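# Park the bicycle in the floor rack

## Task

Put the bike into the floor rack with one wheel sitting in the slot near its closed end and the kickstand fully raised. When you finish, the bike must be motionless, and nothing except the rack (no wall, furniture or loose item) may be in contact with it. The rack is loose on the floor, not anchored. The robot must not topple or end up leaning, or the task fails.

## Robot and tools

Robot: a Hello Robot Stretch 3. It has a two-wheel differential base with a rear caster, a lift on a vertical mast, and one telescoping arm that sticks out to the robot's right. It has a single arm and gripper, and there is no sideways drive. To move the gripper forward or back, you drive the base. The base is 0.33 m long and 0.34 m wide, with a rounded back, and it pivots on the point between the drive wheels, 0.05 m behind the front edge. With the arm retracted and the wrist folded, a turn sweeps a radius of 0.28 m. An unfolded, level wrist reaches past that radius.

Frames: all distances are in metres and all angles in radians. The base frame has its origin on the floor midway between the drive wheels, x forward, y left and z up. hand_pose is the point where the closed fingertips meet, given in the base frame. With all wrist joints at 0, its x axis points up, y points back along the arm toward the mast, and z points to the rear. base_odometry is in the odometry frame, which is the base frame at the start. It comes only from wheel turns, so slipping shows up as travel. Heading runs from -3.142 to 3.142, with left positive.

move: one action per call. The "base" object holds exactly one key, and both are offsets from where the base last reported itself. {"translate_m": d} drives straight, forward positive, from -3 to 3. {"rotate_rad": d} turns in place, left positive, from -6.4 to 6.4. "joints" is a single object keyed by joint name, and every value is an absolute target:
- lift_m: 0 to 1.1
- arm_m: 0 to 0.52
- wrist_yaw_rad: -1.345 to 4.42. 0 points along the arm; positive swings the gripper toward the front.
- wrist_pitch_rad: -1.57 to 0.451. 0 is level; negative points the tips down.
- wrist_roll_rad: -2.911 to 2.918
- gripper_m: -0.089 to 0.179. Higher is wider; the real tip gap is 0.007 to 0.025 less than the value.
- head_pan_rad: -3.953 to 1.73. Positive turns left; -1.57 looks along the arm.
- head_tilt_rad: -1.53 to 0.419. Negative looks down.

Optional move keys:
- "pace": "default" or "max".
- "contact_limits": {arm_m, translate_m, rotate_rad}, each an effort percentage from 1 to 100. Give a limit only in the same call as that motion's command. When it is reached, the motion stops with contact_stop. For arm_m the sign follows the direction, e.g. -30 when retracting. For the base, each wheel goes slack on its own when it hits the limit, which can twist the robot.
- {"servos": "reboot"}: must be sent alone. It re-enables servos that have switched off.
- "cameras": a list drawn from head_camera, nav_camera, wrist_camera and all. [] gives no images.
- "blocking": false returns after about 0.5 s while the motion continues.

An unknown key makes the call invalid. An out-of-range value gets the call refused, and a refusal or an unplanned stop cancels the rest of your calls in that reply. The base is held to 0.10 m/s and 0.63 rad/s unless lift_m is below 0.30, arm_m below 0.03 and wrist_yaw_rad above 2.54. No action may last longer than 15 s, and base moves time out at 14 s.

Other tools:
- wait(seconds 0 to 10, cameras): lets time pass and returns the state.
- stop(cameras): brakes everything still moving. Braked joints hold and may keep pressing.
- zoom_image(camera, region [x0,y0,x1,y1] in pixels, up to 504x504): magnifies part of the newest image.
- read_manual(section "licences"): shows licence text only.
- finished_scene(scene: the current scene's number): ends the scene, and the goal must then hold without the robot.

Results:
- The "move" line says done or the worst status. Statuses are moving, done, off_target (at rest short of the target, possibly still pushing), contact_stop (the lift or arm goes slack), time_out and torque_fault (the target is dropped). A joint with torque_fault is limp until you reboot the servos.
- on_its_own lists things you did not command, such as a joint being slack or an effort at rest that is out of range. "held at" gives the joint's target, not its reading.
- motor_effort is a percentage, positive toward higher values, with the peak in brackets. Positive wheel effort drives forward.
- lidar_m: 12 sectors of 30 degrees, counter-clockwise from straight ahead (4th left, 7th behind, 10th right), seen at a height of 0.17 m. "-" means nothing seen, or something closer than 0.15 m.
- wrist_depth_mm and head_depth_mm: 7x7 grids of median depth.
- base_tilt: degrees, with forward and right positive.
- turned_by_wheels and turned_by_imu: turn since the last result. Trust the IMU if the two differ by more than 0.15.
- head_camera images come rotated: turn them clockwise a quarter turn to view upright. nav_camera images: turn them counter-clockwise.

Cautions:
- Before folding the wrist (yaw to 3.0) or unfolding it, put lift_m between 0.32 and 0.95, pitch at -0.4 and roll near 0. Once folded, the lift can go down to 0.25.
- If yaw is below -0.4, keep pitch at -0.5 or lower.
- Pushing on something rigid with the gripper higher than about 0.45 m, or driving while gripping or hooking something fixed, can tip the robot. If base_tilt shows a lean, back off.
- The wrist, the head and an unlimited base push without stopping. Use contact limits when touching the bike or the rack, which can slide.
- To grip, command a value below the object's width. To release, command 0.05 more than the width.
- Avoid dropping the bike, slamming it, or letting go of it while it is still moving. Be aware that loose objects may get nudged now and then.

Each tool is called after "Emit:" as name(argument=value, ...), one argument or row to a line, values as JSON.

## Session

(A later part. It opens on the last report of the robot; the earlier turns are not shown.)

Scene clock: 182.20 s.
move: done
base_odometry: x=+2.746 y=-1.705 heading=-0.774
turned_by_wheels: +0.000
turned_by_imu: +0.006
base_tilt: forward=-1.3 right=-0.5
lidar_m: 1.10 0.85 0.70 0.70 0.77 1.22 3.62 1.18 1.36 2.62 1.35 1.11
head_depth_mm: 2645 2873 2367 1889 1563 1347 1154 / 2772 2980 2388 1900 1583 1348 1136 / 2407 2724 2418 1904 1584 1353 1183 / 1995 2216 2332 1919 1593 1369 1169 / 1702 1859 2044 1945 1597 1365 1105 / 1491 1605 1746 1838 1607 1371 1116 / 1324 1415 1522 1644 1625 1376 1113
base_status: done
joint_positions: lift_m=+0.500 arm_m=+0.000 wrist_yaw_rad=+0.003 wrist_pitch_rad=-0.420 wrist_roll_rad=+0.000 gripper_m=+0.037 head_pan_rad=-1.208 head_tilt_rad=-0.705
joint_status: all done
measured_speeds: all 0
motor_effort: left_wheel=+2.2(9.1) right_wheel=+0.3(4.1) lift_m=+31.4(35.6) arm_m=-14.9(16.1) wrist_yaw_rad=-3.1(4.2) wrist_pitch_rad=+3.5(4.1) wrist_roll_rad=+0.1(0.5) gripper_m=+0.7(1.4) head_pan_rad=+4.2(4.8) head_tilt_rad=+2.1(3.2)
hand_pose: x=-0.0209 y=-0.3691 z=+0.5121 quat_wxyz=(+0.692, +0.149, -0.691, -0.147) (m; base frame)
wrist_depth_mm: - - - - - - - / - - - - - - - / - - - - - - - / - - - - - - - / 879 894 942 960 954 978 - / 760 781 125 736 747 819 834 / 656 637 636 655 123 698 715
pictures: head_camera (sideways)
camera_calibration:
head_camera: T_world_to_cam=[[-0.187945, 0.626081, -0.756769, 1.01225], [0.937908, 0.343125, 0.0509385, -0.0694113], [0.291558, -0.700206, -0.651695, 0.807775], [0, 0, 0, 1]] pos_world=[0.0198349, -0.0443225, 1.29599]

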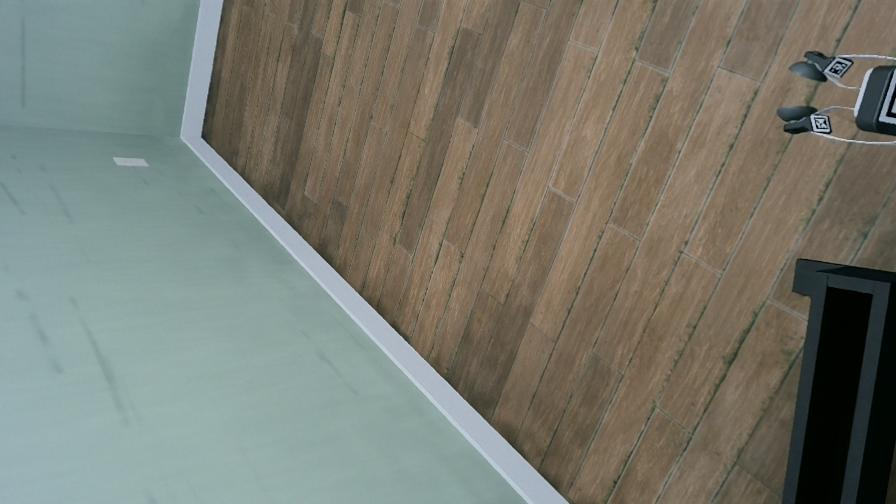

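Emit:
move(
  base={"rotate_rad": 1.42},
  joints={"wrist_pitch_rad": -1.55, "gripper_m": 0.17, "head_pan_rad": -1.57, "head_tilt_rad": -0.9},
  cameras=[],
)

Emit:
move(
  base={"translate_m": -0.333},
  cameras=[],
)

Emit:
move(
  base={"rotate_rad": 0.25},
  joints={"arm_m": 0.35},
)

Scene clock: 192.90 s.
move: done
base_odometry: x=+2.746 y=-1.705 heading=+0.645
turned_by_wheels: +1.420
turned_by_imu: +1.394
base_tilt: forward=-1.4 right=-0.5
lidar_m: 0.70 0.73 1.01 2.92 1.21 1.35 3.03 1.55 1.14 1.10 0.97 0.72
head_depth_mm: 1018 1182 1406 1577 1392 1151 1026 / 1016 1179 1408 1581 1310 1206 496 / 1010 1174 1401 1571 1354 1244 525 / 1007 1170 1399 1584 1412 1253 1114 / 1008 1165 1389 1584 1411 1257 1128 / 1005 1162 1384 1585 1422 1258 1134 / 1001 1161 1383 1582 1426 1266 1136
base_status: done
joint_positions: lift_m=+0.500 arm_m=+0.000 wrist_yaw_rad=+0.002 wrist_pitch_rad=-1.543 wrist_roll_rad=+0.000 gripper_m=+0.170 head_pan_rad=-1.562 head_tilt_rad=-0.888
joint_status: all done
measured_speeds: all 0
motor_effort: left_wheel=-4.3(8.6) right_wheel=+4.7(8.4) lift_m=+29.2(31.3) arm_m=-15.2(15.8) wrist_yaw_rad=-2.9(3.8) wrist_pitch_rad=-1.3(3.6) wrist_roll_rad=-0.3(0.4) gripper_m=+0.5(84.4) head_pan_rad=-3.7(8.1) head_tilt_rad=-5.2(6.2)
hand_pose: x=-0.0217 y=-0.1279 z=+0.3819 quat_wxyz=(+0.508, +0.494, -0.506, -0.493) (m; base frame)
wrist_depth_mm: 501 505 510 510 516 490 383 / 514 514 519 520 519 502 419 / 522 528 523 532 534 537 535 / 527 534 535 383 386 543 542 / 540 543 546 385 390 553 559 / 119 556 554 395 398 138 569 / 114 568 569 403 403 118 572
pictures: none
No camera images: "cameras" was empty.

Scene clock: 197.33 s.
move: done
base_odometry: x=+2.480 y=-1.905 heading=+0.645
turned_by_wheels: +0.000
turned_by_imu: -0.001
base_tilt: forward=-1.3 right=-0.5
lidar_m: 1.03 1.07 1.48 1.05 1.05 1.11 2.73 1.54 1.14 1.10 1.15 1.06
head_depth_mm: 1013 1177 1406 1582 1390 1240 1083 / 1009 1172 1401 1576 1403 1242 496 / 1006 1165 1392 1566 1399 1249 525 / 1000 1167 1386 1577 1409 1230 1016 / 1000 1166 1381 1578 1367 1235 1126 / 997 1157 1375 1578 1416 1260 1129 / 993 1151 1374 1582 1426 1261 1134
base_status: done
joint_positions: lift_m=+0.500 arm_m=+0.000 wrist_yaw_rad=+0.002 wrist_pitch_rad=-1.543 wrist_roll_rad=+0.000 gripper_m=+0.170 head_pan_rad=-1.562 head_tilt_rad=-0.888
joint_status: not commanded
measured_speeds: all 0
motor_effort: left_wheel=-2.9(9.0) right_wheel=-0.7(4.2) lift_m=+27.9(30.7) arm_m=-13.8(15.6) wrist_yaw_rad=-2.3(3.5) wrist_pitch_rad=-1.4(1.6) wrist_roll_rad=-0.2(0.5) gripper_m=+1.0(1.2) head_pan_rad=-3.6(4.8) head_tilt_rad=-5.2(5.9)
hand_pose: x=-0.0217 y=-0.1279 z=+0.3819 quat_wxyz=(+0.508, +0.494, -0.506, -0.493) (m; base frame)
wrist_depth_mm: 503 509 510 494 513 516 514 / 513 517 502 501 522 526 527 / 518 525 527 528 530 536 536 / 528 526 532 382 385 548 544 / 542 545 542 389 390 551 560 / 119 553 551 392 397 137 568 / 114 571 563 404 404 118 570
pictures: none
No camera images: "cameras" was empty.

Scene clock: 201.13 s.
move: done
base_odometry: x=+2.480 y=-1.905 heading=+0.895
turned_by_wheels: +0.250
turned_by_imu: +0.245
base_tilt: forward=-1.3 right=-0.4
lidar_m: 1.03 1.20 2.08 1.04 1.06 1.34 2.21 1.28 1.10 1.10 1.19 1.03
head_depth_mm: 969 1115 1314 1526 1394 1238 1085 / 989 1143 1351 1536 640 554 503 / 1016 1172 1393 733 1297 1229 1104 / 1034 1199 1429 1579 1335 1230 1113 / 1058 1237 1483 1611 1416 1257 1130 / 1079 1270 1532 1634 1419 1262 1131 / 1106 1298 1583 1629 1428 1268 1134
base_status: done
joint_positions: lift_m=+0.500 arm_m=+0.350 wrist_yaw_rad=+0.001 wrist_pitch_rad=-1.544 wrist_roll_rad=+0.000 gripper_m=+0.170 head_pan_rad=-1.562 head_tilt_rad=-0.889
joint_status: all done
measured_speeds: all 0
motor_effort: left_wheel=-3.9(9.5) right_wheel=+4.8(7.4) lift_m=+27.5(29.2) arm_m=+15.6(23.7) wrist_yaw_rad=-1.1(3.0) wrist_pitch_rad=-1.2(1.4) wrist_roll_rad=-0.3(0.5) gripper_m=+0.5(1.0) head_pan_rad=-3.3(3.8) head_tilt_rad=-4.9(5.9)
hand_pose: x=-0.0216 y=-0.4776 z=+0.3819 quat_wxyz=(+0.507, +0.494, -0.506, -0.493) (m; base frame)
wrist_depth_mm: 502 507 508 360 507 514 520 / 512 519 516 370 522 522 525 / 522 520 525 373 529 535 535 / 531 533 541 381 536 543 545 / 538 537 543 395 555 554 559 / 119 549 554 443 559 137 568 / 114 568 569 421 567 118 571
pictures: head_camera (sideways), nav_camera (sideways), wrist_camera
camera_calibration:
head_camera: T_world_to_cam=[[0.0395152, 0.779927, -0.624622, 0.838652], [0.998777, -0.012242, 0.0478993, -0.065814], [0.0297113, -0.625751, -0.779457, 0.975533], [0, 0, 0, 1]] pos_world=[0.00360968, -0.0444524, 1.28738]
nav_camera: T_world_to_cam=[[0.0109769, -0.779337, 0.626509, -0.771524], [-0.998116, -0.0463656, -0.0401881, 0.110955], [0.0603685, -0.624887, -0.778378, 0.96863], [0, 0, 0, 1]] pos_world=[0.0607399, 0.00915179, 1.24179]
wrist_camera: T_world_to_cam=[[-0.999014, -0.0443974, -0.0000296542, -0.0457443], [-0.0441536, 0.993457, 0.105326, 0.480611], [-0.00464674, 0.105223, -0.994438, 0.591885], [0, 0, 0, 1]] pos_world=[-0.0217282, -0.541778, 0.537971]

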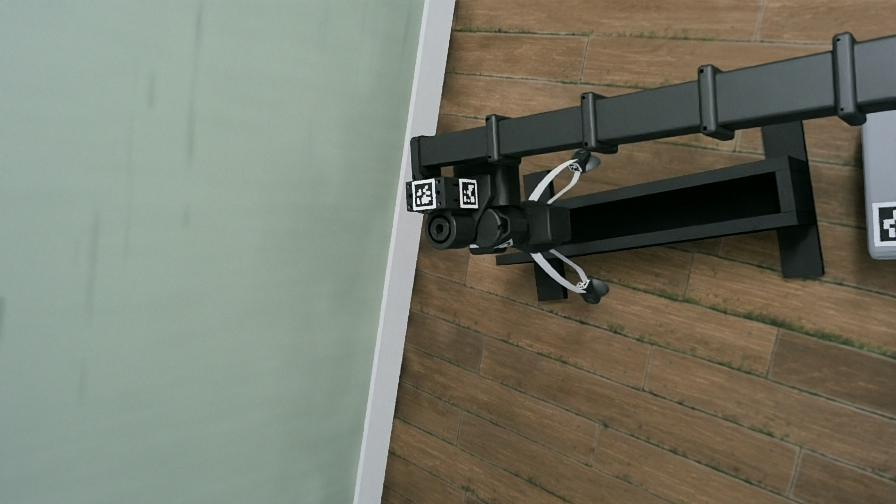

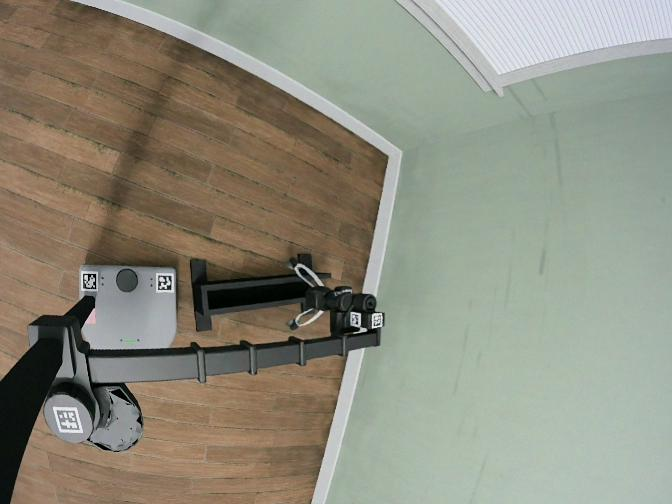

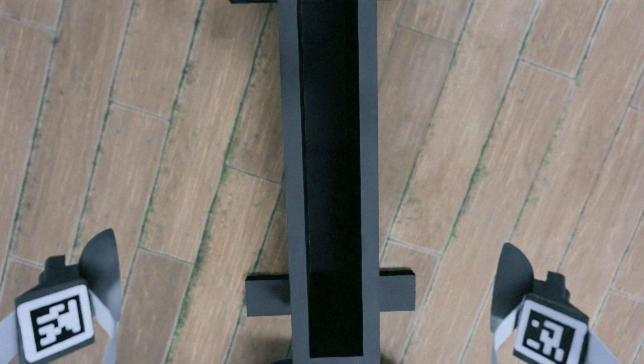

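Emit:
move(
  base={"translate_m": -0.013},
  joints={"arm_m": 0.457, "lift_m": 0.36, "wrist_roll_rad": 0.06},
  cameras=["wrist_camera"],
)

Scene clock: 219.73 s.
move: done
base_odometry: x=+2.472 y=-1.915 heading=+0.895
turned_by_wheels: +0.000
turned_by_imu: +0.000
base_tilt: forward=-1.3 right=-0.4
lidar_m: 1.04 1.21 2.10 1.04 1.06 1.33 2.21 1.27 1.10 1.10 1.20 1.04
head_depth_mm: 966 1113 1313 1519 1397 1234 1119 / 988 1139 1348 1553 1399 1183 620 / 1008 1169 1389 912 1168 1191 1104 / 1030 1200 1427 1581 1338 1235 1112 / 1051 1227 1477 1617 1411 1255 1132 / 1079 1262 1527 1629 1416 1264 1129 / 1108 1300 1575 1628 1424 1262 1135
base_status: done
joint_positions: lift_m=+0.360 arm_m=+0.457 wrist_yaw_rad=+0.001 wrist_pitch_rad=-1.545 wrist_roll_rad=+0.055 gripper_m=+0.170 head_pan_rad=-1.562 head_tilt_rad=-0.889
joint_status: all done
measured_speeds: all 0
motor_effort: left_wheel=-2.8(8.0) right_wheel=+0.1(4.0) lift_m=+17.2(27.5) arm_m=+16.0(24.9) wrist_yaw_rad=-0.4(2.3) wrist_pitch_rad=-1.0(1.2) wrist_roll_rad=+1.3(2.8) gripper_m=+0.5(1.2) head_pan_rad=-3.2(4.0) head_tilt_rad=-4.7(5.7)
hand_pose: x=-0.0217 y=-0.5845 z=+0.2419 quat_wxyz=(+0.493, +0.480, -0.520, -0.507) (m; base frame)
wrist_depth_mm: 374 374 226 229 377 379 384 / 381 379 381 232 387 389 387 / 385 387 240 242 394 396 397 / 394 394 395 262 401 405 406 / 399 404 402 309 408 409 410 / 118 410 409 - 416 137 420 / 114 420 420 - 424 118 425
pictures: wrist_camera
camera_calibration:
wrist_camera: T_world_to_cam=[[-0.99994, 0.0108982, -0.00144308, -0.0178557], [0.0106845, 0.994332, 0.105782, 0.603097], [0.00258773, 0.10576, -0.994388, 0.464374], [0, 0, 0, 1]] pos_world=[-0.0255001, -0.648596, 0.397945]

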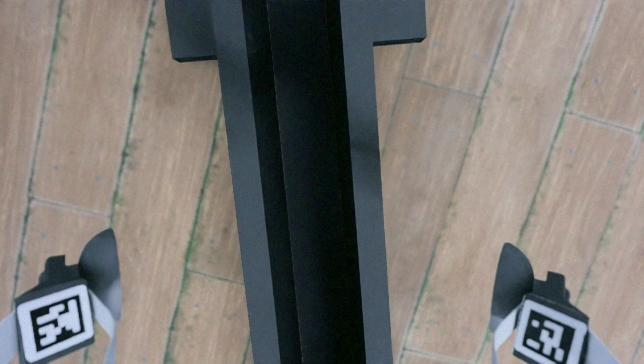

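Emit:
move(
  joints={"lift_m": 0.24, "wrist_roll_rad": -0.056},
  cameras=["wrist_camera"],
)

Emit:
move(
  joints={"gripper_m": 0.06},
  cameras=["wrist_camera"],
)

Scene clock: 228.43 s.
move: done
base_odometry: x=+2.472 y=-1.915 heading=+0.895
turned_by_wheels: +0.000
turned_by_imu: +0.000
base_tilt: forward=-1.3 right=-0.5
lidar_m: 1.04 1.20 2.10 1.04 1.06 1.33 2.21 1.27 1.10 1.10 1.21 1.04
head_depth_mm: 967 1110 1310 1525 1394 1240 1120 / 989 1140 1354 1553 1391 1229 748 / 1009 1169 1385 1567 1011 1148 1046 / 1033 1201 1431 1602 1283 1231 1112 / 1053 1229 1470 1617 1418 1259 1126 / 1077 1265 1523 1623 1417 1261 1132 / 1103 1297 1575 1633 1429 1262 1141
base_status: not commanded
joint_positions: lift_m=+0.240 arm_m=+0.457 wrist_yaw_rad=+0.001 wrist_pitch_rad=-1.545 wrist_roll_rad=-0.050 gripper_m=+0.170 head_pan_rad=-1.562 head_tilt_rad=-0.889
joint_status: all done
measured_speeds: all 0
motor_effort: left_wheel=-2.4(3.3) right_wheel=+0.3(0.4) lift_m=+16.7(23.1) arm_m=+13.7(15.2) wrist_yaw_rad=-0.9(2.1) wrist_pitch_rad=-0.8(1.2) wrist_roll_rad=-1.9(3.8) gripper_m=+0.1(1.0) head_pan_rad=-3.7(3.8) head_tilt_rad=-5.3(5.9)
hand_pose: x=-0.0216 y=-0.5845 z=+0.1219 quat_wxyz=(+0.519, +0.506, -0.493, -0.481) (m; base frame)
wrist_depth_mm: 261 259 134 - 114 266 269 / 266 263 135 - 115 271 273 / 271 270 136 - 118 276 277 / 275 277 137 - 121 282 283 / 281 138 139 - 122 286 288 / 118 132 141 288 125 140 294 / 114 291 127 280 127 118 298
pictures: wrist_camera
camera_calibration:
wrist_camera: T_world_to_cam=[[-0.995568, -0.0940386, 0.00119405, -0.0795824], [-0.0933832, 0.989975, 0.105972, 0.610987], [-0.0111475, 0.105391, -0.994368, 0.344539], [0, 0, 0, 1]] pos_world=[-0.0183331, -0.648656, 0.277946]

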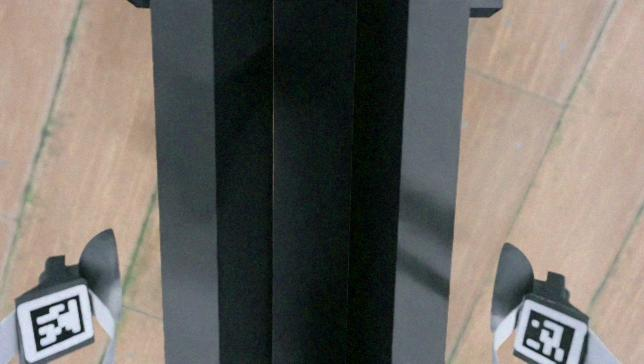

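Scene clock: 230.07 s.
move: done
base_odometry: x=+2.472 y=-1.915 heading=+0.895
turned_by_wheels: +0.000
turned_by_imu: +0.000
base_tilt: forward=-1.3 right=-0.5
lidar_m: 1.04 1.21 2.11 1.04 1.06 1.33 2.21 1.27 1.10 1.10 1.20 1.04
head_depth_mm: 967 1112 1309 1518 1393 1234 1117 / 989 1139 1347 1547 1396 1222 749 / 1007 1165 1391 1571 1012 1145 1046 / 1031 1194 1434 1598 1337 1237 1112 / 1053 1229 1469 1621 1415 1260 1128 / 1079 1263 1523 1627 1418 1261 1135 / 1104 1298 1574 1635 1425 1264 1133
base_status: not commanded
joint_positions: lift_m=+0.240 arm_m=+0.457 wrist_yaw_rad=+0.001 wrist_pitch_rad=-1.547 wrist_roll_rad=-0.051 gripper_m=+0.061 head_pan_rad=-1.562 head_tilt_rad=-0.889
joint_status: all done
measured_speeds: all 0
motor_effort: left_wheel=-2.4(3.2) right_wheel=+0.3(0.4) lift_m=+17.1(17.6) arm_m=+13.6(14.5) wrist_yaw_rad=-1.2(2.1) wrist_pitch_rad=-0.6(1.2) wrist_roll_rad=-1.8(2.4) gripper_m=-18.6(90.8) head_pan_rad=-3.0(4.0) head_tilt_rad=-4.7(6.0)
hand_pose: x=-0.0216 y=-0.5840 z=+0.1220 quat_wxyz=(+0.519, +0.507, -0.492, -0.481) (m; base frame)
wrist_depth_mm: 263 261 132 - 115 266 269 / 267 267 133 - 116 272 273 / 270 270 135 - 119 277 279 / 277 276 136 - 121 284 284 / 281 279 138 - 123 288 291 / 288 122 140 291 126 294 296 / 105 119 127 283 128 119 302
pictures: wrist_camera
camera_calibration:
wrist_camera: T_world_to_cam=[[-0.995509, -0.0946653, 0.00101506, -0.0798756], [-0.0940022, 0.989693, 0.10803, 0.610026], [-0.0112313, 0.10745, -0.994147, 0.345688], [0, 0, 0, 1]] pos_world=[-0.0182905, -0.648445, 0.277844]

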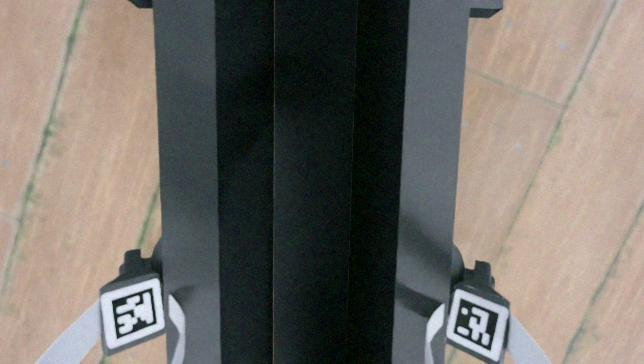

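Emit:
move(
  joints={"gripper_m": 0.03},
  cameras=[],
)

Emit:
move(
  joints={"lift_m": 0.29},
  cameras=["wrist_camera", "head_camera"],
)

Scene clock: 233.17 s.
move: done
base_odometry: x=+2.472 y=-1.915 heading=+0.895
turned_by_wheels: +0.000
turned_by_imu: +0.000
base_tilt: forward=-1.3 right=-0.5
lidar_m: 1.04 1.21 2.11 1.04 1.06 1.33 2.20 1.27 1.10 1.10 1.20 1.04
head_depth_mm: 966 1115 1309 1529 1391 1241 1115 / 987 1142 1357 1553 1393 1226 748 / 1010 1169 1389 1564 1010 1146 1048 / 1029 1200 1430 1595 1335 1233 1114 / 1054 1226 1476 1619 1410 1254 1127 / 1079 1260 1527 1630 1418 1264 1133 / 1101 1298 1584 1636 1430 1269 1138
base_status: not commanded
joint_positions: lift_m=+0.240 arm_m=+0.457 wrist_yaw_rad=+0.001 wrist_pitch_rad=-1.548 wrist_roll_rad=-0.051 gripper_m=+0.031 head_pan_rad=-1.562 head_tilt_rad=-0.889
joint_status: all done
measured_speeds: all 0
motor_effort: left_wheel=-2.7(3.2) right_wheel=+0.0(0.3) lift_m=+16.8(17.6) arm_m=+12.1(12.9) wrist_yaw_rad=-1.4(1.9) wrist_pitch_rad=-0.2(0.8) wrist_roll_rad=-1.8(2.2) gripper_m=-29.2(99.6) head_pan_rad=-2.9(3.8) head_tilt_rad=-5.3(5.5)
hand_pose: x=-0.0216 y=-0.5837 z=+0.1220 quat_wxyz=(+0.519, +0.507, -0.492, -0.482) (m; base frame)
wrist_depth_mm: 262 262 132 - 115 267 269 / 268 267 133 - 117 273 274 / 273 272 135 - 120 279 278 / 276 277 136 - 121 284 286 / 284 282 137 - 124 289 290 / 289 122 139 216 127 293 296 / - 118 128 282 129 119 303
pictures: none
No camera images: "cameras" was empty.

Scene clock: 234.43 s.
move: done
base_odometry: x=+2.472 y=-1.915 heading=+0.895
turned_by_wheels: +0.000
turned_by_imu: +0.000
base_tilt: forward=-1.4 right=-0.4
lidar_m: 1.04 1.21 2.10 1.04 1.06 1.33 2.21 1.27 0.34 0.32 1.20 1.04
head_depth_mm: 966 1115 1309 1528 1389 1234 1117 / 986 1140 1347 1550 1396 1221 693 / 1007 1173 1388 1567 1139 1173 1108 / 1031 1195 1433 1597 1317 1231 1125 / 1054 1231 1474 1620 1400 1249 1126 / 1077 1258 1529 1620 1421 1259 1132 / 1104 1299 1579 1629 1426 1260 1136
base_status: not commanded
joint_positions: lift_m=+0.290 arm_m=+0.457 wrist_yaw_rad=+0.001 wrist_pitch_rad=-1.538 wrist_roll_rad=-0.052 gripper_m=+0.034 head_pan_rad=-1.562 head_tilt_rad=-0.889
joint_status: all done
measured_speeds: all 0
motor_effort: left_wheel=-2.4(3.0) right_wheel=+0.3(0.4) lift_m=+41.1(46.0) arm_m=+11.8(13.2) wrist_yaw_rad=-0.9(2.2) wrist_pitch_rad=-2.1(2.3) wrist_roll_rad=-1.5(2.0) gripper_m=-14.8(29.6) head_pan_rad=-3.0(3.9) head_tilt_rad=-5.1(5.5)
hand_pose: x=-0.0216 y=-0.5863 z=+0.1718 quat_wxyz=(+0.522, +0.505, -0.494, -0.479) (m; base frame)
wrist_depth_mm: 307 306 129 - 116 314 314 / 313 313 130 - 120 320 321 / 318 318 134 - 124 323 327 / 322 324 135 - 128 333 334 / 328 329 136 220 133 338 340 / 336 122 138 285 136 343 348 / 340 118 142 210 141 119 353
pictures: head_camera (sideways), wrist_camera
camera_calibration:
head_camera: T_world_to_cam=[[0.0395243, 0.780066, -0.624448, 0.838425], [0.998777, -0.0122659, 0.0478946, -0.0658079], [0.0297015, -0.625577, -0.779597, 0.975715], [0, 0, 0, 1]] pos_world=[0.00360906, -0.0444491, 1.28737]
wrist_camera: T_world_to_cam=[[-0.995339, -0.0964194, 0.00191412, -0.0813216], [-0.0957558, 0.990456, 0.0991322, 0.608866], [-0.0114541, 0.0984869, -0.995072, 0.390399], [0, 0, 0, 1]] pos_world=[-0.0181685, -0.649345, 0.328273]

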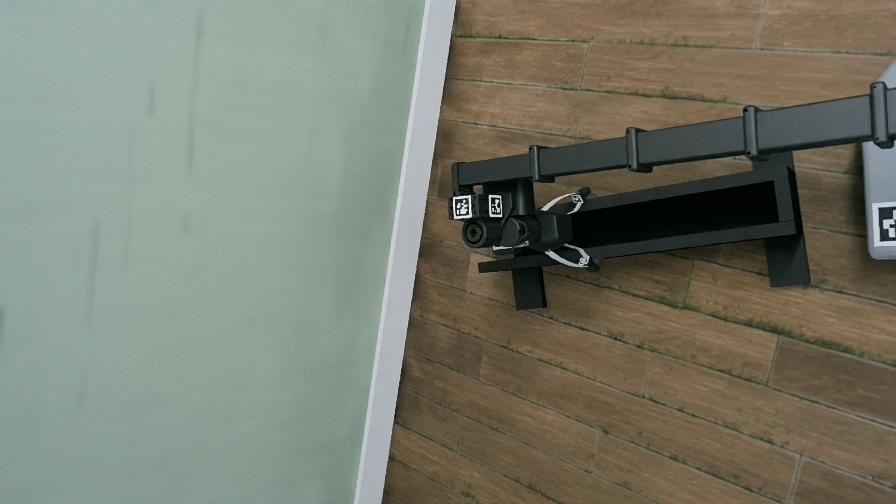

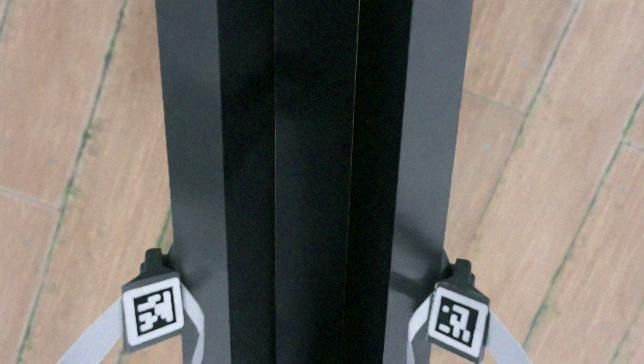

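Emit:
move(
  joints={"lift_m": 0.31, "wrist_roll_rad": 1.625},
  cameras=["head_camera"],
)

Emit:
move(
  base={"rotate_rad": 1.153},
  joints={"arm_m": 0.3},
  cameras=["head_camera"],
)

Scene clock: 256.37 s.
move: done
base_odometry: x=+2.472 y=-1.915 heading=+0.895
turned_by_wheels: +0.000
turned_by_imu: +0.000
base_tilt: forward=-1.3 right=-0.4
lidar_m: 1.04 1.20 2.10 1.04 1.06 1.33 2.20 1.27 0.54 0.53 0.55 1.04
head_depth_mm: 966 1113 1309 1529 1396 1243 1113 / 986 1140 1351 1546 1326 1187 666 / 1006 1165 1396 1539 966 1228 1123 / 1031 1199 1431 1593 1206 1249 1122 / 1056 1224 1479 1618 1278 1257 1129 / 1076 1264 1528 1620 1390 1257 1132 / 1102 1301 1571 1629 1424 1260 1141
base_status: not commanded
joint_positions: lift_m=+0.310 arm_m=+0.457 wrist_yaw_rad=-0.003 wrist_pitch_rad=-1.539 wrist_roll_rad=+1.628 gripper_m=+0.034 head_pan_rad=-1.562 head_tilt_rad=-0.889
joint_status: all done
measured_speeds: all 0
motor_effort: left_wheel=-2.4(3.2) right_wheel=+0.1(0.3) lift_m=+40.8(47.4) arm_m=+10.3(10.4) wrist_yaw_rad=+1.9(10.5) wrist_pitch_rad=-1.9(2.4) wrist_roll_rad=-1.3(12.3) gripper_m=-14.1(15.2) head_pan_rad=-3.5(4.0) head_tilt_rad=-5.1(5.8)
hand_pose: x=-0.0215 y=-0.5856 z=+0.1918 quat_wxyz=(-0.021, -0.021, -0.718, -0.696) (m; base frame)
wrist_depth_mm: 329 110 129 - 110 329 329 / 335 330 130 - 115 334 338 / 340 339 134 - 121 342 342 / 349 346 135 - 125 349 349 / 353 355 137 - 133 356 356 / 362 123 139 309 136 362 365 / 367 118 149 296 144 119 370
pictures: head_camera (sideways)
camera_calibration:
head_camera: T_world_to_cam=[[0.0395245, 0.780066, -0.624448, 0.838425], [0.998777, -0.0122662, 0.0478946, -0.0658079], [0.0297014, -0.625577, -0.779597, 0.975715], [0, 0, 0, 1]] pos_world=[0.00360905, -0.0444491, 1.28737]

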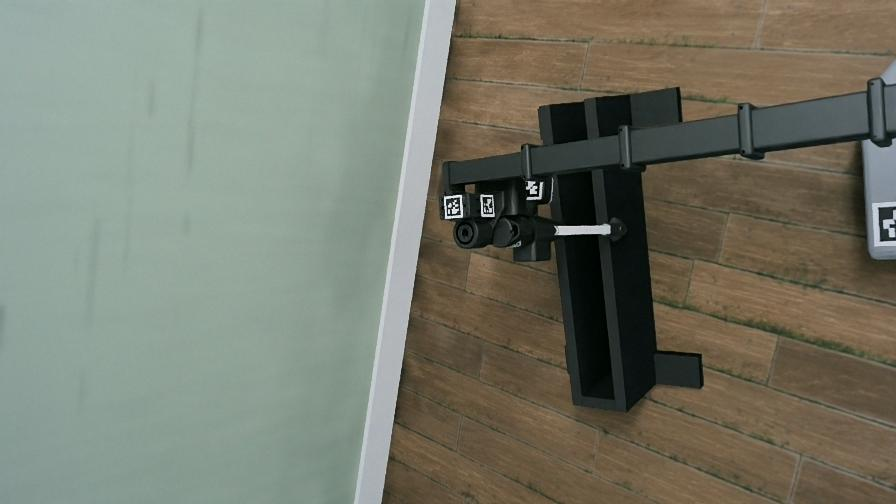

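Scene clock: 259.30 s.
move: done
base_odometry: x=+2.472 y=-1.915 heading=+2.048
turned_by_wheels: +1.153
turned_by_imu: +1.131
base_tilt: forward=-1.3 right=-0.5
lidar_m: 2.54 1.04 1.10 2.71 1.88 1.20 1.10 1.10 0.38 0.37 0.39 1.29
head_depth_mm: 996 1210 1449 1589 1389 1234 1113 / 982 1174 1409 1583 1394 1044 664 / 967 1146 1369 1572 856 1115 1121 / 953 1120 1325 1547 1380 1151 1129 / 938 1091 1297 1532 1412 1147 1131 / 919 1066 1262 1516 1414 1184 1130 / 910 1042 1226 1476 1426 1265 1139
base_status: done
joint_positions: lift_m=+0.310 arm_m=+0.300 wrist_yaw_rad=-0.002 wrist_pitch_rad=-1.538 wrist_roll_rad=+1.628 gripper_m=+0.034 head_pan_rad=-1.562 head_tilt_rad=-0.889
joint_status: all done
measured_speeds: all 0
motor_effort: left_wheel=-4.3(10.4) right_wheel=+4.3(11.2) lift_m=+38.4(41.5) arm_m=-15.1(22.2) wrist_yaw_rad=+2.0(3.6) wrist_pitch_rad=-2.3(2.6) wrist_roll_rad=-1.2(1.5) gripper_m=-15.2(15.5) head_pan_rad=-2.7(4.2) head_tilt_rad=-5.4(5.7)
hand_pose: x=-0.0215 y=-0.4291 z=+0.1918 quat_wxyz=(-0.021, -0.021, -0.718, -0.695) (m; base frame)
wrist_depth_mm: 329 110 128 - 110 330 326 / 333 330 131 - 115 338 309 / 343 341 134 - 120 340 310 / 346 347 135 - 125 348 311 / 355 355 137 - 133 355 311 / 361 123 139 225 136 360 364 / 369 118 149 300 143 119 372
pictures: head_camera (sideways)
camera_calibration:
head_camera: T_world_to_cam=[[0.0395246, 0.780066, -0.624448, 0.838425], [0.998777, -0.0122664, 0.0478946, -0.0658079], [0.0297012, -0.625577, -0.779597, 0.975715], [0, 0, 0, 1]] pos_world=[0.00360904, -0.0444491, 1.28737]

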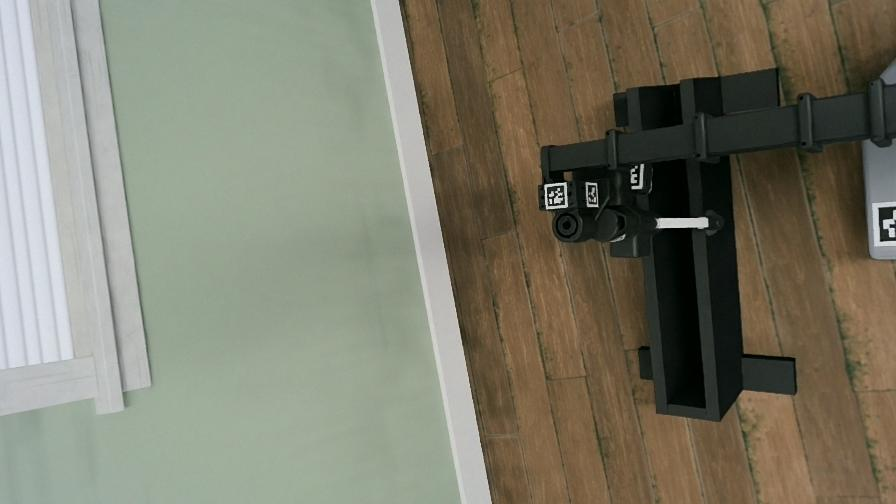

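Emit:
move(
  base={"translate_m": 1.1},
  joints={"head_pan_rad": -2.4, "head_tilt_rad": -0.6},
  cameras=["head_camera", "nav_camera"],
)

Scene clock: 276.47 s.
move: done
base_odometry: x=+1.967 y=-0.938 heading=+2.048
turned_by_wheels: +0.000
turned_by_imu: +0.001
base_tilt: forward=-1.3 right=-0.4
lidar_m: 2.11 2.59 3.14 0.42 0.43 2.39 2.18 1.48 0.38 0.37 0.39 1.07
head_depth_mm: 1887 2070 2279 2133 1707 1427 1225 / 1931 2129 2383 2151 1719 1436 1233 / 1646 1832 2074 2102 1727 1445 1239 / 1403 1520 1705 1884 1737 1445 1238 / 1210 1314 1434 1573 1658 1458 1244 / 1083 1162 1247 1350 1467 1458 1250 / 974 1035 1105 1186 1275 1362 1255
base_status: done
joint_positions: lift_m=+0.310 arm_m=+0.300 wrist_yaw_rad=-0.002 wrist_pitch_rad=-1.538 wrist_roll_rad=+1.628 gripper_m=+0.034 head_pan_rad=-2.392 head_tilt_rad=-0.606
joint_status: all done
measured_speeds: all 0
motor_effort: left_wheel=-1.8(4.1) right_wheel=+3.9(9.0) lift_m=+23.6(36.1) arm_m=-4.2(12.9) wrist_yaw_rad=+2.3(3.2) wrist_pitch_rad=-2.2(2.5) wrist_roll_rad=-1.3(1.5) gripper_m=-14.2(15.4) head_pan_rad=-3.5(6.9) head_tilt_rad=+3.3(6.1)
hand_pose: x=-0.0215 y=-0.4289 z=+0.1918 quat_wxyz=(-0.021, -0.021, -0.718, -0.695) (m; base frame)
wrist_depth_mm: 328 110 129 - 110 328 327 / 336 334 131 - 115 336 309 / 342 339 133 - 120 341 310 / 348 347 135 - 125 348 311 / 353 355 137 - 133 355 309 / 363 122 139 226 136 362 364 / 367 118 149 302 144 119 372
pictures: head_camera (sideways), nav_camera (sideways)
camera_calibration:
head_camera: T_world_to_cam=[[0.451838, 0.357444, -0.817359, 1.08733], [0.675611, -0.735432, 0.0518635, -0.0690221], [-0.582574, -0.575651, -0.57379, 0.711762], [0, 0, 0, 1]] pos_world=[-0.0300097, -0.0296931, 1.30072]
nav_camera: T_world_to_cam=[[-0.416936, -0.393942, 0.81913, -1.01995], [-0.715123, 0.698433, -0.0281017, 0.093506], [-0.561037, -0.597496, -0.572919, 0.705186], [0, 0, 0, 1]] pos_world=[0.0372488, -0.0457638, 1.24212]

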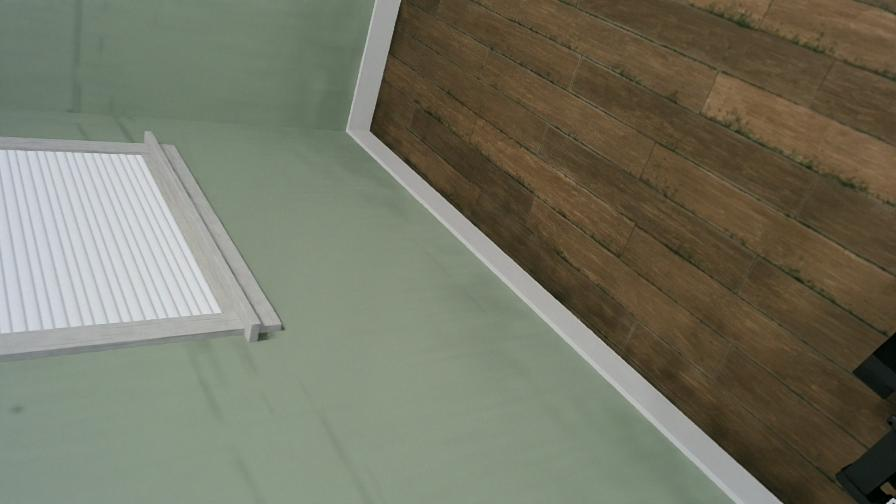

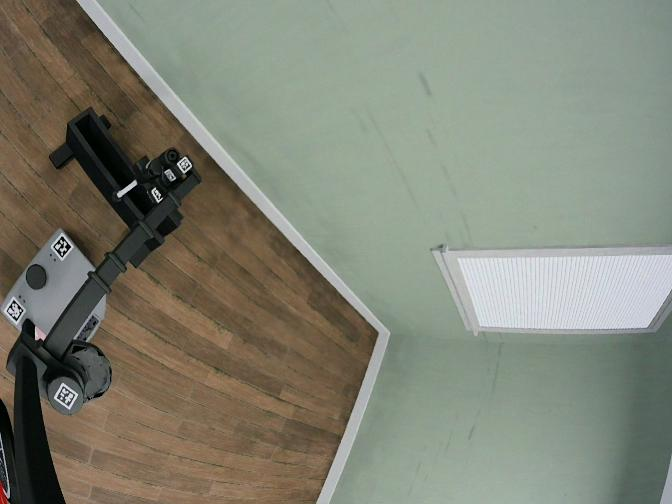

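Emit:
move(
  base={"translate_m": 0.66},
  cameras=[],
)

Emit:
move(
  base={"rotate_rad": -1.152},
  joints={"head_pan_rad": -2.4, "head_tilt_rad": -0.7},
  cameras=["head_camera", "nav_camera"],
)

Scene clock: 286.70 s.
move: done
base_odometry: x=+1.664 y=-0.351 heading=+2.047
turned_by_wheels: +0.000
turned_by_imu: +0.000
base_tilt: forward=-1.3 right=-0.5
lidar_m: 1.85 1.94 2.38 2.98 1.49 0.86 2.82 1.31 0.38 0.37 0.39 0.94
head_depth_mm: 2186 2573 2727 2137 1710 1426 1227 / 1743 1966 2337 2147 1714 1430 1224 / 1445 1603 1811 1996 1727 1438 1229 / 1226 1345 1487 1655 1690 1443 1240 / 1068 1154 1256 1377 1513 1451 1242 / 949 1015 1096 1188 1289 1372 1248 / 850 904 965 1033 1112 1211 1228
base_status: done
joint_positions: lift_m=+0.310 arm_m=+0.300 wrist_yaw_rad=-0.002 wrist_pitch_rad=-1.538 wrist_roll_rad=+1.628 gripper_m=+0.034 head_pan_rad=-2.392 head_tilt_rad=-0.606
joint_status: not commanded
measured_speeds: all 0
motor_effort: left_wheel=-0.9(4.5) right_wheel=+3.9(9.0) lift_m=+24.2(25.0) arm_m=+3.9(3.9) wrist_yaw_rad=+2.4(3.0) wrist_pitch_rad=-2.2(2.5) wrist_roll_rad=-1.3(1.5) gripper_m=-14.0(15.7) head_pan_rad=-3.4(4.2) head_tilt_rad=+2.1(3.4)
hand_pose: x=-0.0215 y=-0.4289 z=+0.1918 quat_wxyz=(-0.021, -0.021, -0.718, -0.695) (m; base frame)
wrist_depth_mm: 329 110 129 - 110 330 327 / 336 333 131 - 115 333 310 / 342 340 133 - 120 344 311 / 347 348 135 - 125 349 311 / 355 351 137 - 133 354 310 / 364 123 139 226 136 363 362 / 361 118 149 302 144 119 374
pictures: none
No camera images: "cameras" was empty.

Scene clock: 289.63 s.
move: done
base_odometry: x=+1.664 y=-0.351 heading=+0.896
turned_by_wheels: -1.152
turned_by_imu: -1.130
base_tilt: forward=-1.3 right=-0.5
lidar_m: 0.76 0.88 1.53 1.92 2.23 2.98 1.50 0.85 0.38 0.37 0.39 0.76
head_depth_mm: 3308 3310 2174 1764 1588 1354 1181 / 3439 3314 2356 1492 1502 1354 1184 / 3180 3352 2475 1945 1359 1366 1187 / 2966 3247 2494 1955 1612 1369 1191 / 2777 3048 2535 1966 1620 1374 1073 / 2634 2900 2536 1980 1629 1382 985 / 2529 2736 2536 1998 1641 1392 745
base_status: done
joint_positions: lift_m=+0.310 arm_m=+0.300 wrist_yaw_rad=-0.001 wrist_pitch_rad=-1.538 wrist_roll_rad=+1.627 gripper_m=+0.034 head_pan_rad=-2.392 head_tilt_rad=-0.691
joint_status: all done
measured_speeds: all 0
motor_effort: left_wheel=+3.9(9.9) right_wheel=-4.6(10.1) lift_m=+25.6(26.0) arm_m=+5.6(6.7) wrist_yaw_rad=+0.8(2.9) wrist_pitch_rad=-2.3(2.4) wrist_roll_rad=-0.9(1.6) gripper_m=-14.8(15.3) head_pan_rad=-2.9(5.5) head_tilt_rad=-4.1(5.5)
hand_pose: x=-0.0215 y=-0.4289 z=+0.1918 quat_wxyz=(-0.020, -0.020, -0.718, -0.695) (m; base frame)
wrist_depth_mm: 331 110 129 - 110 330 328 / 334 331 131 - 115 333 308 / 341 342 133 - 120 341 310 / 348 348 135 - 125 349 311 / 355 355 137 - 133 355 311 / 364 123 141 226 136 361 366 / 367 118 149 303 143 119 372
pictures: head_camera (sideways), nav_camera (sideways)
camera_calibration:
head_camera: T_world_to_cam=[[0.501271, 0.403239, -0.765588, 1.01954], [0.672198, -0.738606, 0.051096, -0.0679964], [-0.544864, -0.54024, -0.641299, 0.799355], [0, 0, 0, 1]] pos_world=[-0.029818, -0.0294969, 1.29664]
nav_camera: T_world_to_cam=[[-0.466491, -0.439851, 0.76741, -0.952228], [-0.713055, 0.700376, -0.0320213, 0.098593], [-0.523391, -0.562143, -0.640357, 0.792687], [0, 0, 0, 1]] pos_world=[0.0409808, -0.0422868, 1.24151]

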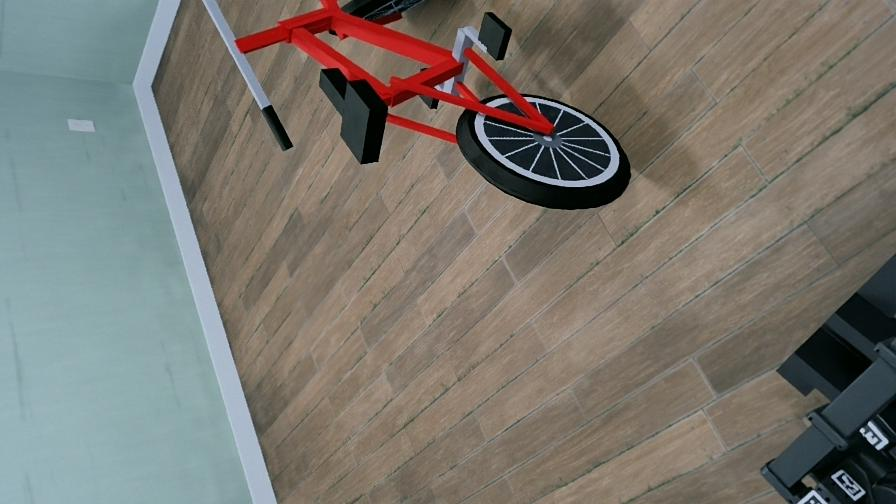

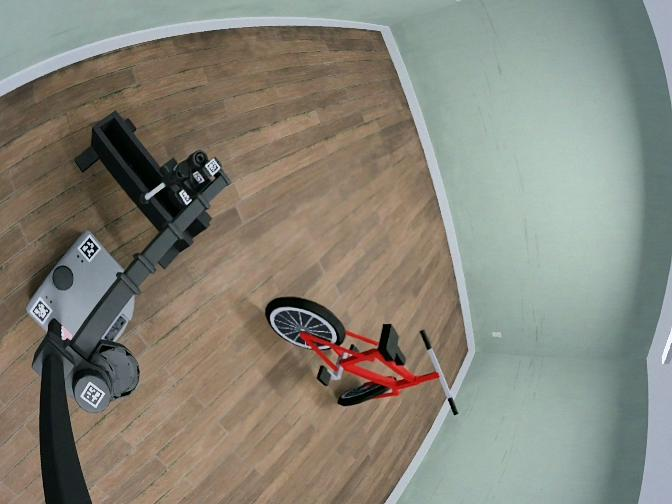

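Emit:
move(
  joints={"head_pan_rad": -2.75, "head_tilt_rad": -0.72},
  cameras=["head_camera", "nav_camera"],
)

Emit:
zoom_image(
  camera="head_camera",
  region=[200, 50, 700, 504],
)

Scene clock: 300.73 s.
move: done
base_odometry: x=+1.664 y=-0.351 heading=+0.896
turned_by_wheels: +0.000
turned_by_imu: +0.000
base_tilt: forward=-1.4 right=-0.5
lidar_m: 0.76 0.88 1.54 1.92 2.23 2.98 1.50 0.86 0.38 0.37 0.39 0.76
head_depth_mm: 2703 2881 2341 1875 1564 1337 1173 / 2852 3058 2355 1888 1576 1343 1174 / 3042 3188 2392 1892 1574 1347 1178 / 3243 3072 2166 1746 1552 1357 1179 / 3447 3259 1494 1444 1387 1363 1186 / 3334 3312 2425 1933 1567 1362 1195 / 3055 3159 2461 1945 1615 1367 1196
base_status: not commanded
joint_positions: lift_m=+0.310 arm_m=+0.300 wrist_yaw_rad=-0.001 wrist_pitch_rad=-1.538 wrist_roll_rad=+1.627 gripper_m=+0.034 head_pan_rad=-2.742 head_tilt_rad=-0.710
joint_status: all done
measured_speeds: all 0
motor_effort: left_wheel=+3.6(4.2) right_wheel=-4.8(4.8) lift_m=+26.7(27.3) arm_m=+2.7(3.6) wrist_yaw_rad=+1.5(2.6) wrist_pitch_rad=-2.1(2.4) wrist_roll_rad=-0.8(1.3) gripper_m=-14.6(15.2) head_pan_rad=-4.1(6.8) head_tilt_rad=-4.1(6.8)
hand_pose: x=-0.0215 y=-0.4289 z=+0.1918 quat_wxyz=(-0.020, -0.020, -0.718, -0.695) (m; base frame)
wrist_depth_mm: 329 110 129 - 110 329 327 / 334 331 131 - 115 335 308 / 342 339 133 - 120 343 310 / 347 347 135 - 125 349 310 / 356 354 137 - 133 355 310 / 363 123 141 226 135 362 367 / 367 118 149 304 144 119 372
pictures: head_camera (sideways), nav_camera (sideways)
camera_calibration:
head_camera: T_world_to_cam=[[0.622702, 0.212866, -0.752948, 1.00232], [0.377569, -0.924583, 0.0508681, -0.0659012], [-0.685335, -0.315965, -0.656111, 0.819479], [0, 0, 0, 1]] pos_world=[-0.0376473, -0.0153636, 1.29572]
nav_camera: T_world_to_cam=[[-0.602602, -0.25919, 0.754779, -0.934935], [-0.429384, 0.902523, -0.0328867, 0.0979883], [-0.672681, -0.343907, -0.655154, 0.812845], [0, 0, 0, 1]] pos_world=[0.0254669, -0.0512195, 1.24143]

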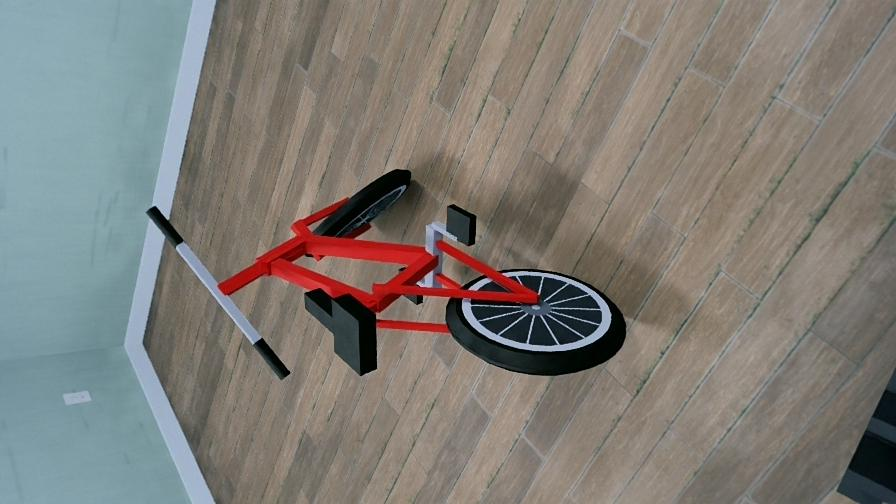

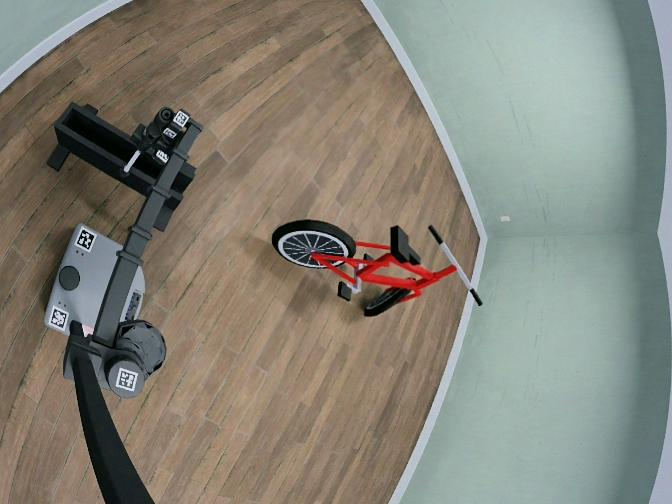

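Scaled by 1.008 from the camera's 896x504 image, which has a finer 1280x720 frame.

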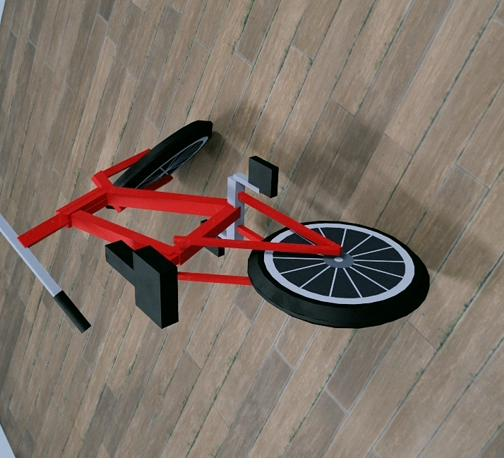

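Emit:
move(
  joints={"arm_m": 0.44},
  cameras=[],
)

Emit:
move(
  joints={"lift_m": 0.243},
  cameras=["wrist_camera"],
)

Scene clock: 330.43 s.
move: done
base_odometry: x=+1.664 y=-0.351 heading=+0.896
turned_by_wheels: +0.000
turned_by_imu: +0.000
base_tilt: forward=-1.3 right=-0.4
lidar_m: 0.76 0.88 1.53 1.92 2.23 2.98 1.49 0.86 0.53 0.51 0.53 0.76
head_depth_mm: 2690 2907 2347 1887 1566 1338 1170 / 2845 3048 2362 1877 1562 1341 1175 / 3062 3188 2380 1890 1581 1356 1173 / 3262 3076 2147 1749 1553 1348 1183 / 3506 3253 1491 1451 1390 1365 1187 / 3314 3288 2439 1933 1564 1361 1193 / 3038 3161 2476 1938 1607 1370 1198
base_status: not commanded
joint_positions: lift_m=+0.310 arm_m=+0.440 wrist_yaw_rad=+0.000 wrist_pitch_rad=-1.540 wrist_roll_rad=+1.625 gripper_m=+0.034 head_pan_rad=-2.742 head_tilt_rad=-0.710
joint_status: all done
measured_speeds: all 0
motor_effort: left_wheel=+4.0(4.6) right_wheel=-4.7(5.0) lift_m=+28.1(29.1) arm_m=+15.9(23.7) wrist_yaw_rad=+0.2(1.6) wrist_pitch_rad=-1.6(2.3) wrist_roll_rad=-0.2(1.1) gripper_m=-14.0(15.4) head_pan_rad=-3.4(4.1) head_tilt_rad=-4.3(5.0)
hand_pose: x=-0.0215 y=-0.5685 z=+0.1918 quat_wxyz=(-0.019, -0.019, -0.717, -0.696) (m; base frame)
wrist_depth_mm: 328 110 130 - 110 330 329 / 335 332 132 - 115 334 335 / 340 340 134 - 119 343 342 / 347 346 135 - 125 350 350 / 353 352 137 - 133 356 356 / 362 123 139 225 136 362 364 / 365 118 149 301 144 119 373
pictures: none
No camera images: "cameras" was empty.

Scene clock: 331.90 s.
move: contact_stop
base_odometry: x=+1.664 y=-0.351 heading=+0.895
turned_by_wheels: +0.000
turned_by_imu: +0.000
base_tilt: forward=-1.3 right=-0.5
lidar_m: 0.76 0.88 1.53 1.93 2.23 2.99 1.49 0.86 2.82 1.52 0.87 0.76
head_depth_mm: 2693 2910 2356 1885 1559 1345 1172 / 2874 3068 2337 1889 1568 1342 1175 / 3065 3189 2378 1889 1574 1346 1180 / 3235 3074 2167 1745 1552 1353 1181 / 3446 3272 1489 1452 1393 1357 1186 / 3354 3292 2451 1928 1561 1373 1195 / 3057 3145 2459 1940 1603 1374 1196
base_status: not commanded
joint_positions: lift_m=+0.251 arm_m=+0.440 wrist_yaw_rad=+0.000 wrist_pitch_rad=-1.550 wrist_roll_rad=+1.625 gripper_m=+0.034 head_pan_rad=-2.742 head_tilt_rad=-0.711
joint_status: lift_m contact_stop (moved -0.059 of -0.067)
measured_speeds: translate_m=+0.000 rotate_rad=+0.000 lift_m=+0.001 arm_m=+0.000 wrist_yaw_rad=+0.000 wrist_pitch_rad=+0.000 wrist_roll_rad=+0.000 head_pan_rad=+0.000 head_tilt_rad=+0.000
on_its_own: lift_m is slack since a contact_stop (your +0.243 is given up)
motor_effort: left_wheel=+0.9(4.2) right_wheel=+0.4(4.8) lift_m=+24.9(30.3) arm_m=+13.8(15.7) wrist_yaw_rad=-0.7(1.4) wrist_pitch_rad=+0.0(2.2) wrist_roll_rad=-0.3(0.4) gripper_m=-14.6(15.4) head_pan_rad=-2.9(4.5) head_tilt_rad=-4.2(4.8)
hand_pose: x=-0.0215 y=-0.5660 z=+0.1327 quat_wxyz=(-0.019, -0.019, -0.714, -0.700) (m; base frame)
wrist_depth_mm: 273 272 136 - 124 276 276 / 278 276 138 - 127 281 280 / 284 283 140 - 129 285 287 / 290 288 132 - 132 292 294 / 296 293 142 296 135 298 300 / 303 122 137 288 136 304 306 / 306 119 146 279 139 119 313
pictures: wrist_camera
camera_calibration:
wrist_camera: T_world_to_cam=[[0.0109203, 0.999688, -0.0224424, 0.566142], [0.99146, -0.00790817, 0.13017, 0.0468841], [0.129952, -0.0236722, -0.991238, 0.282841], [0, 0, 0, 1]] pos_world=[-0.089422, -0.558899, 0.286965]

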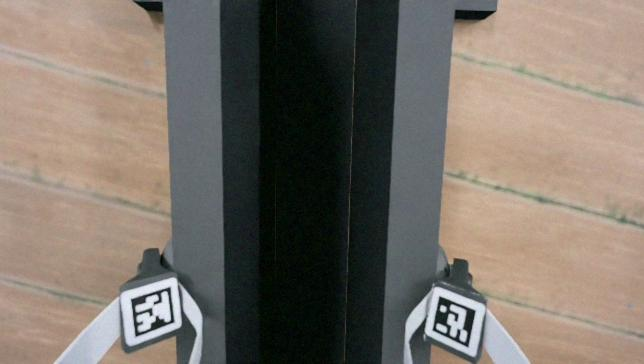

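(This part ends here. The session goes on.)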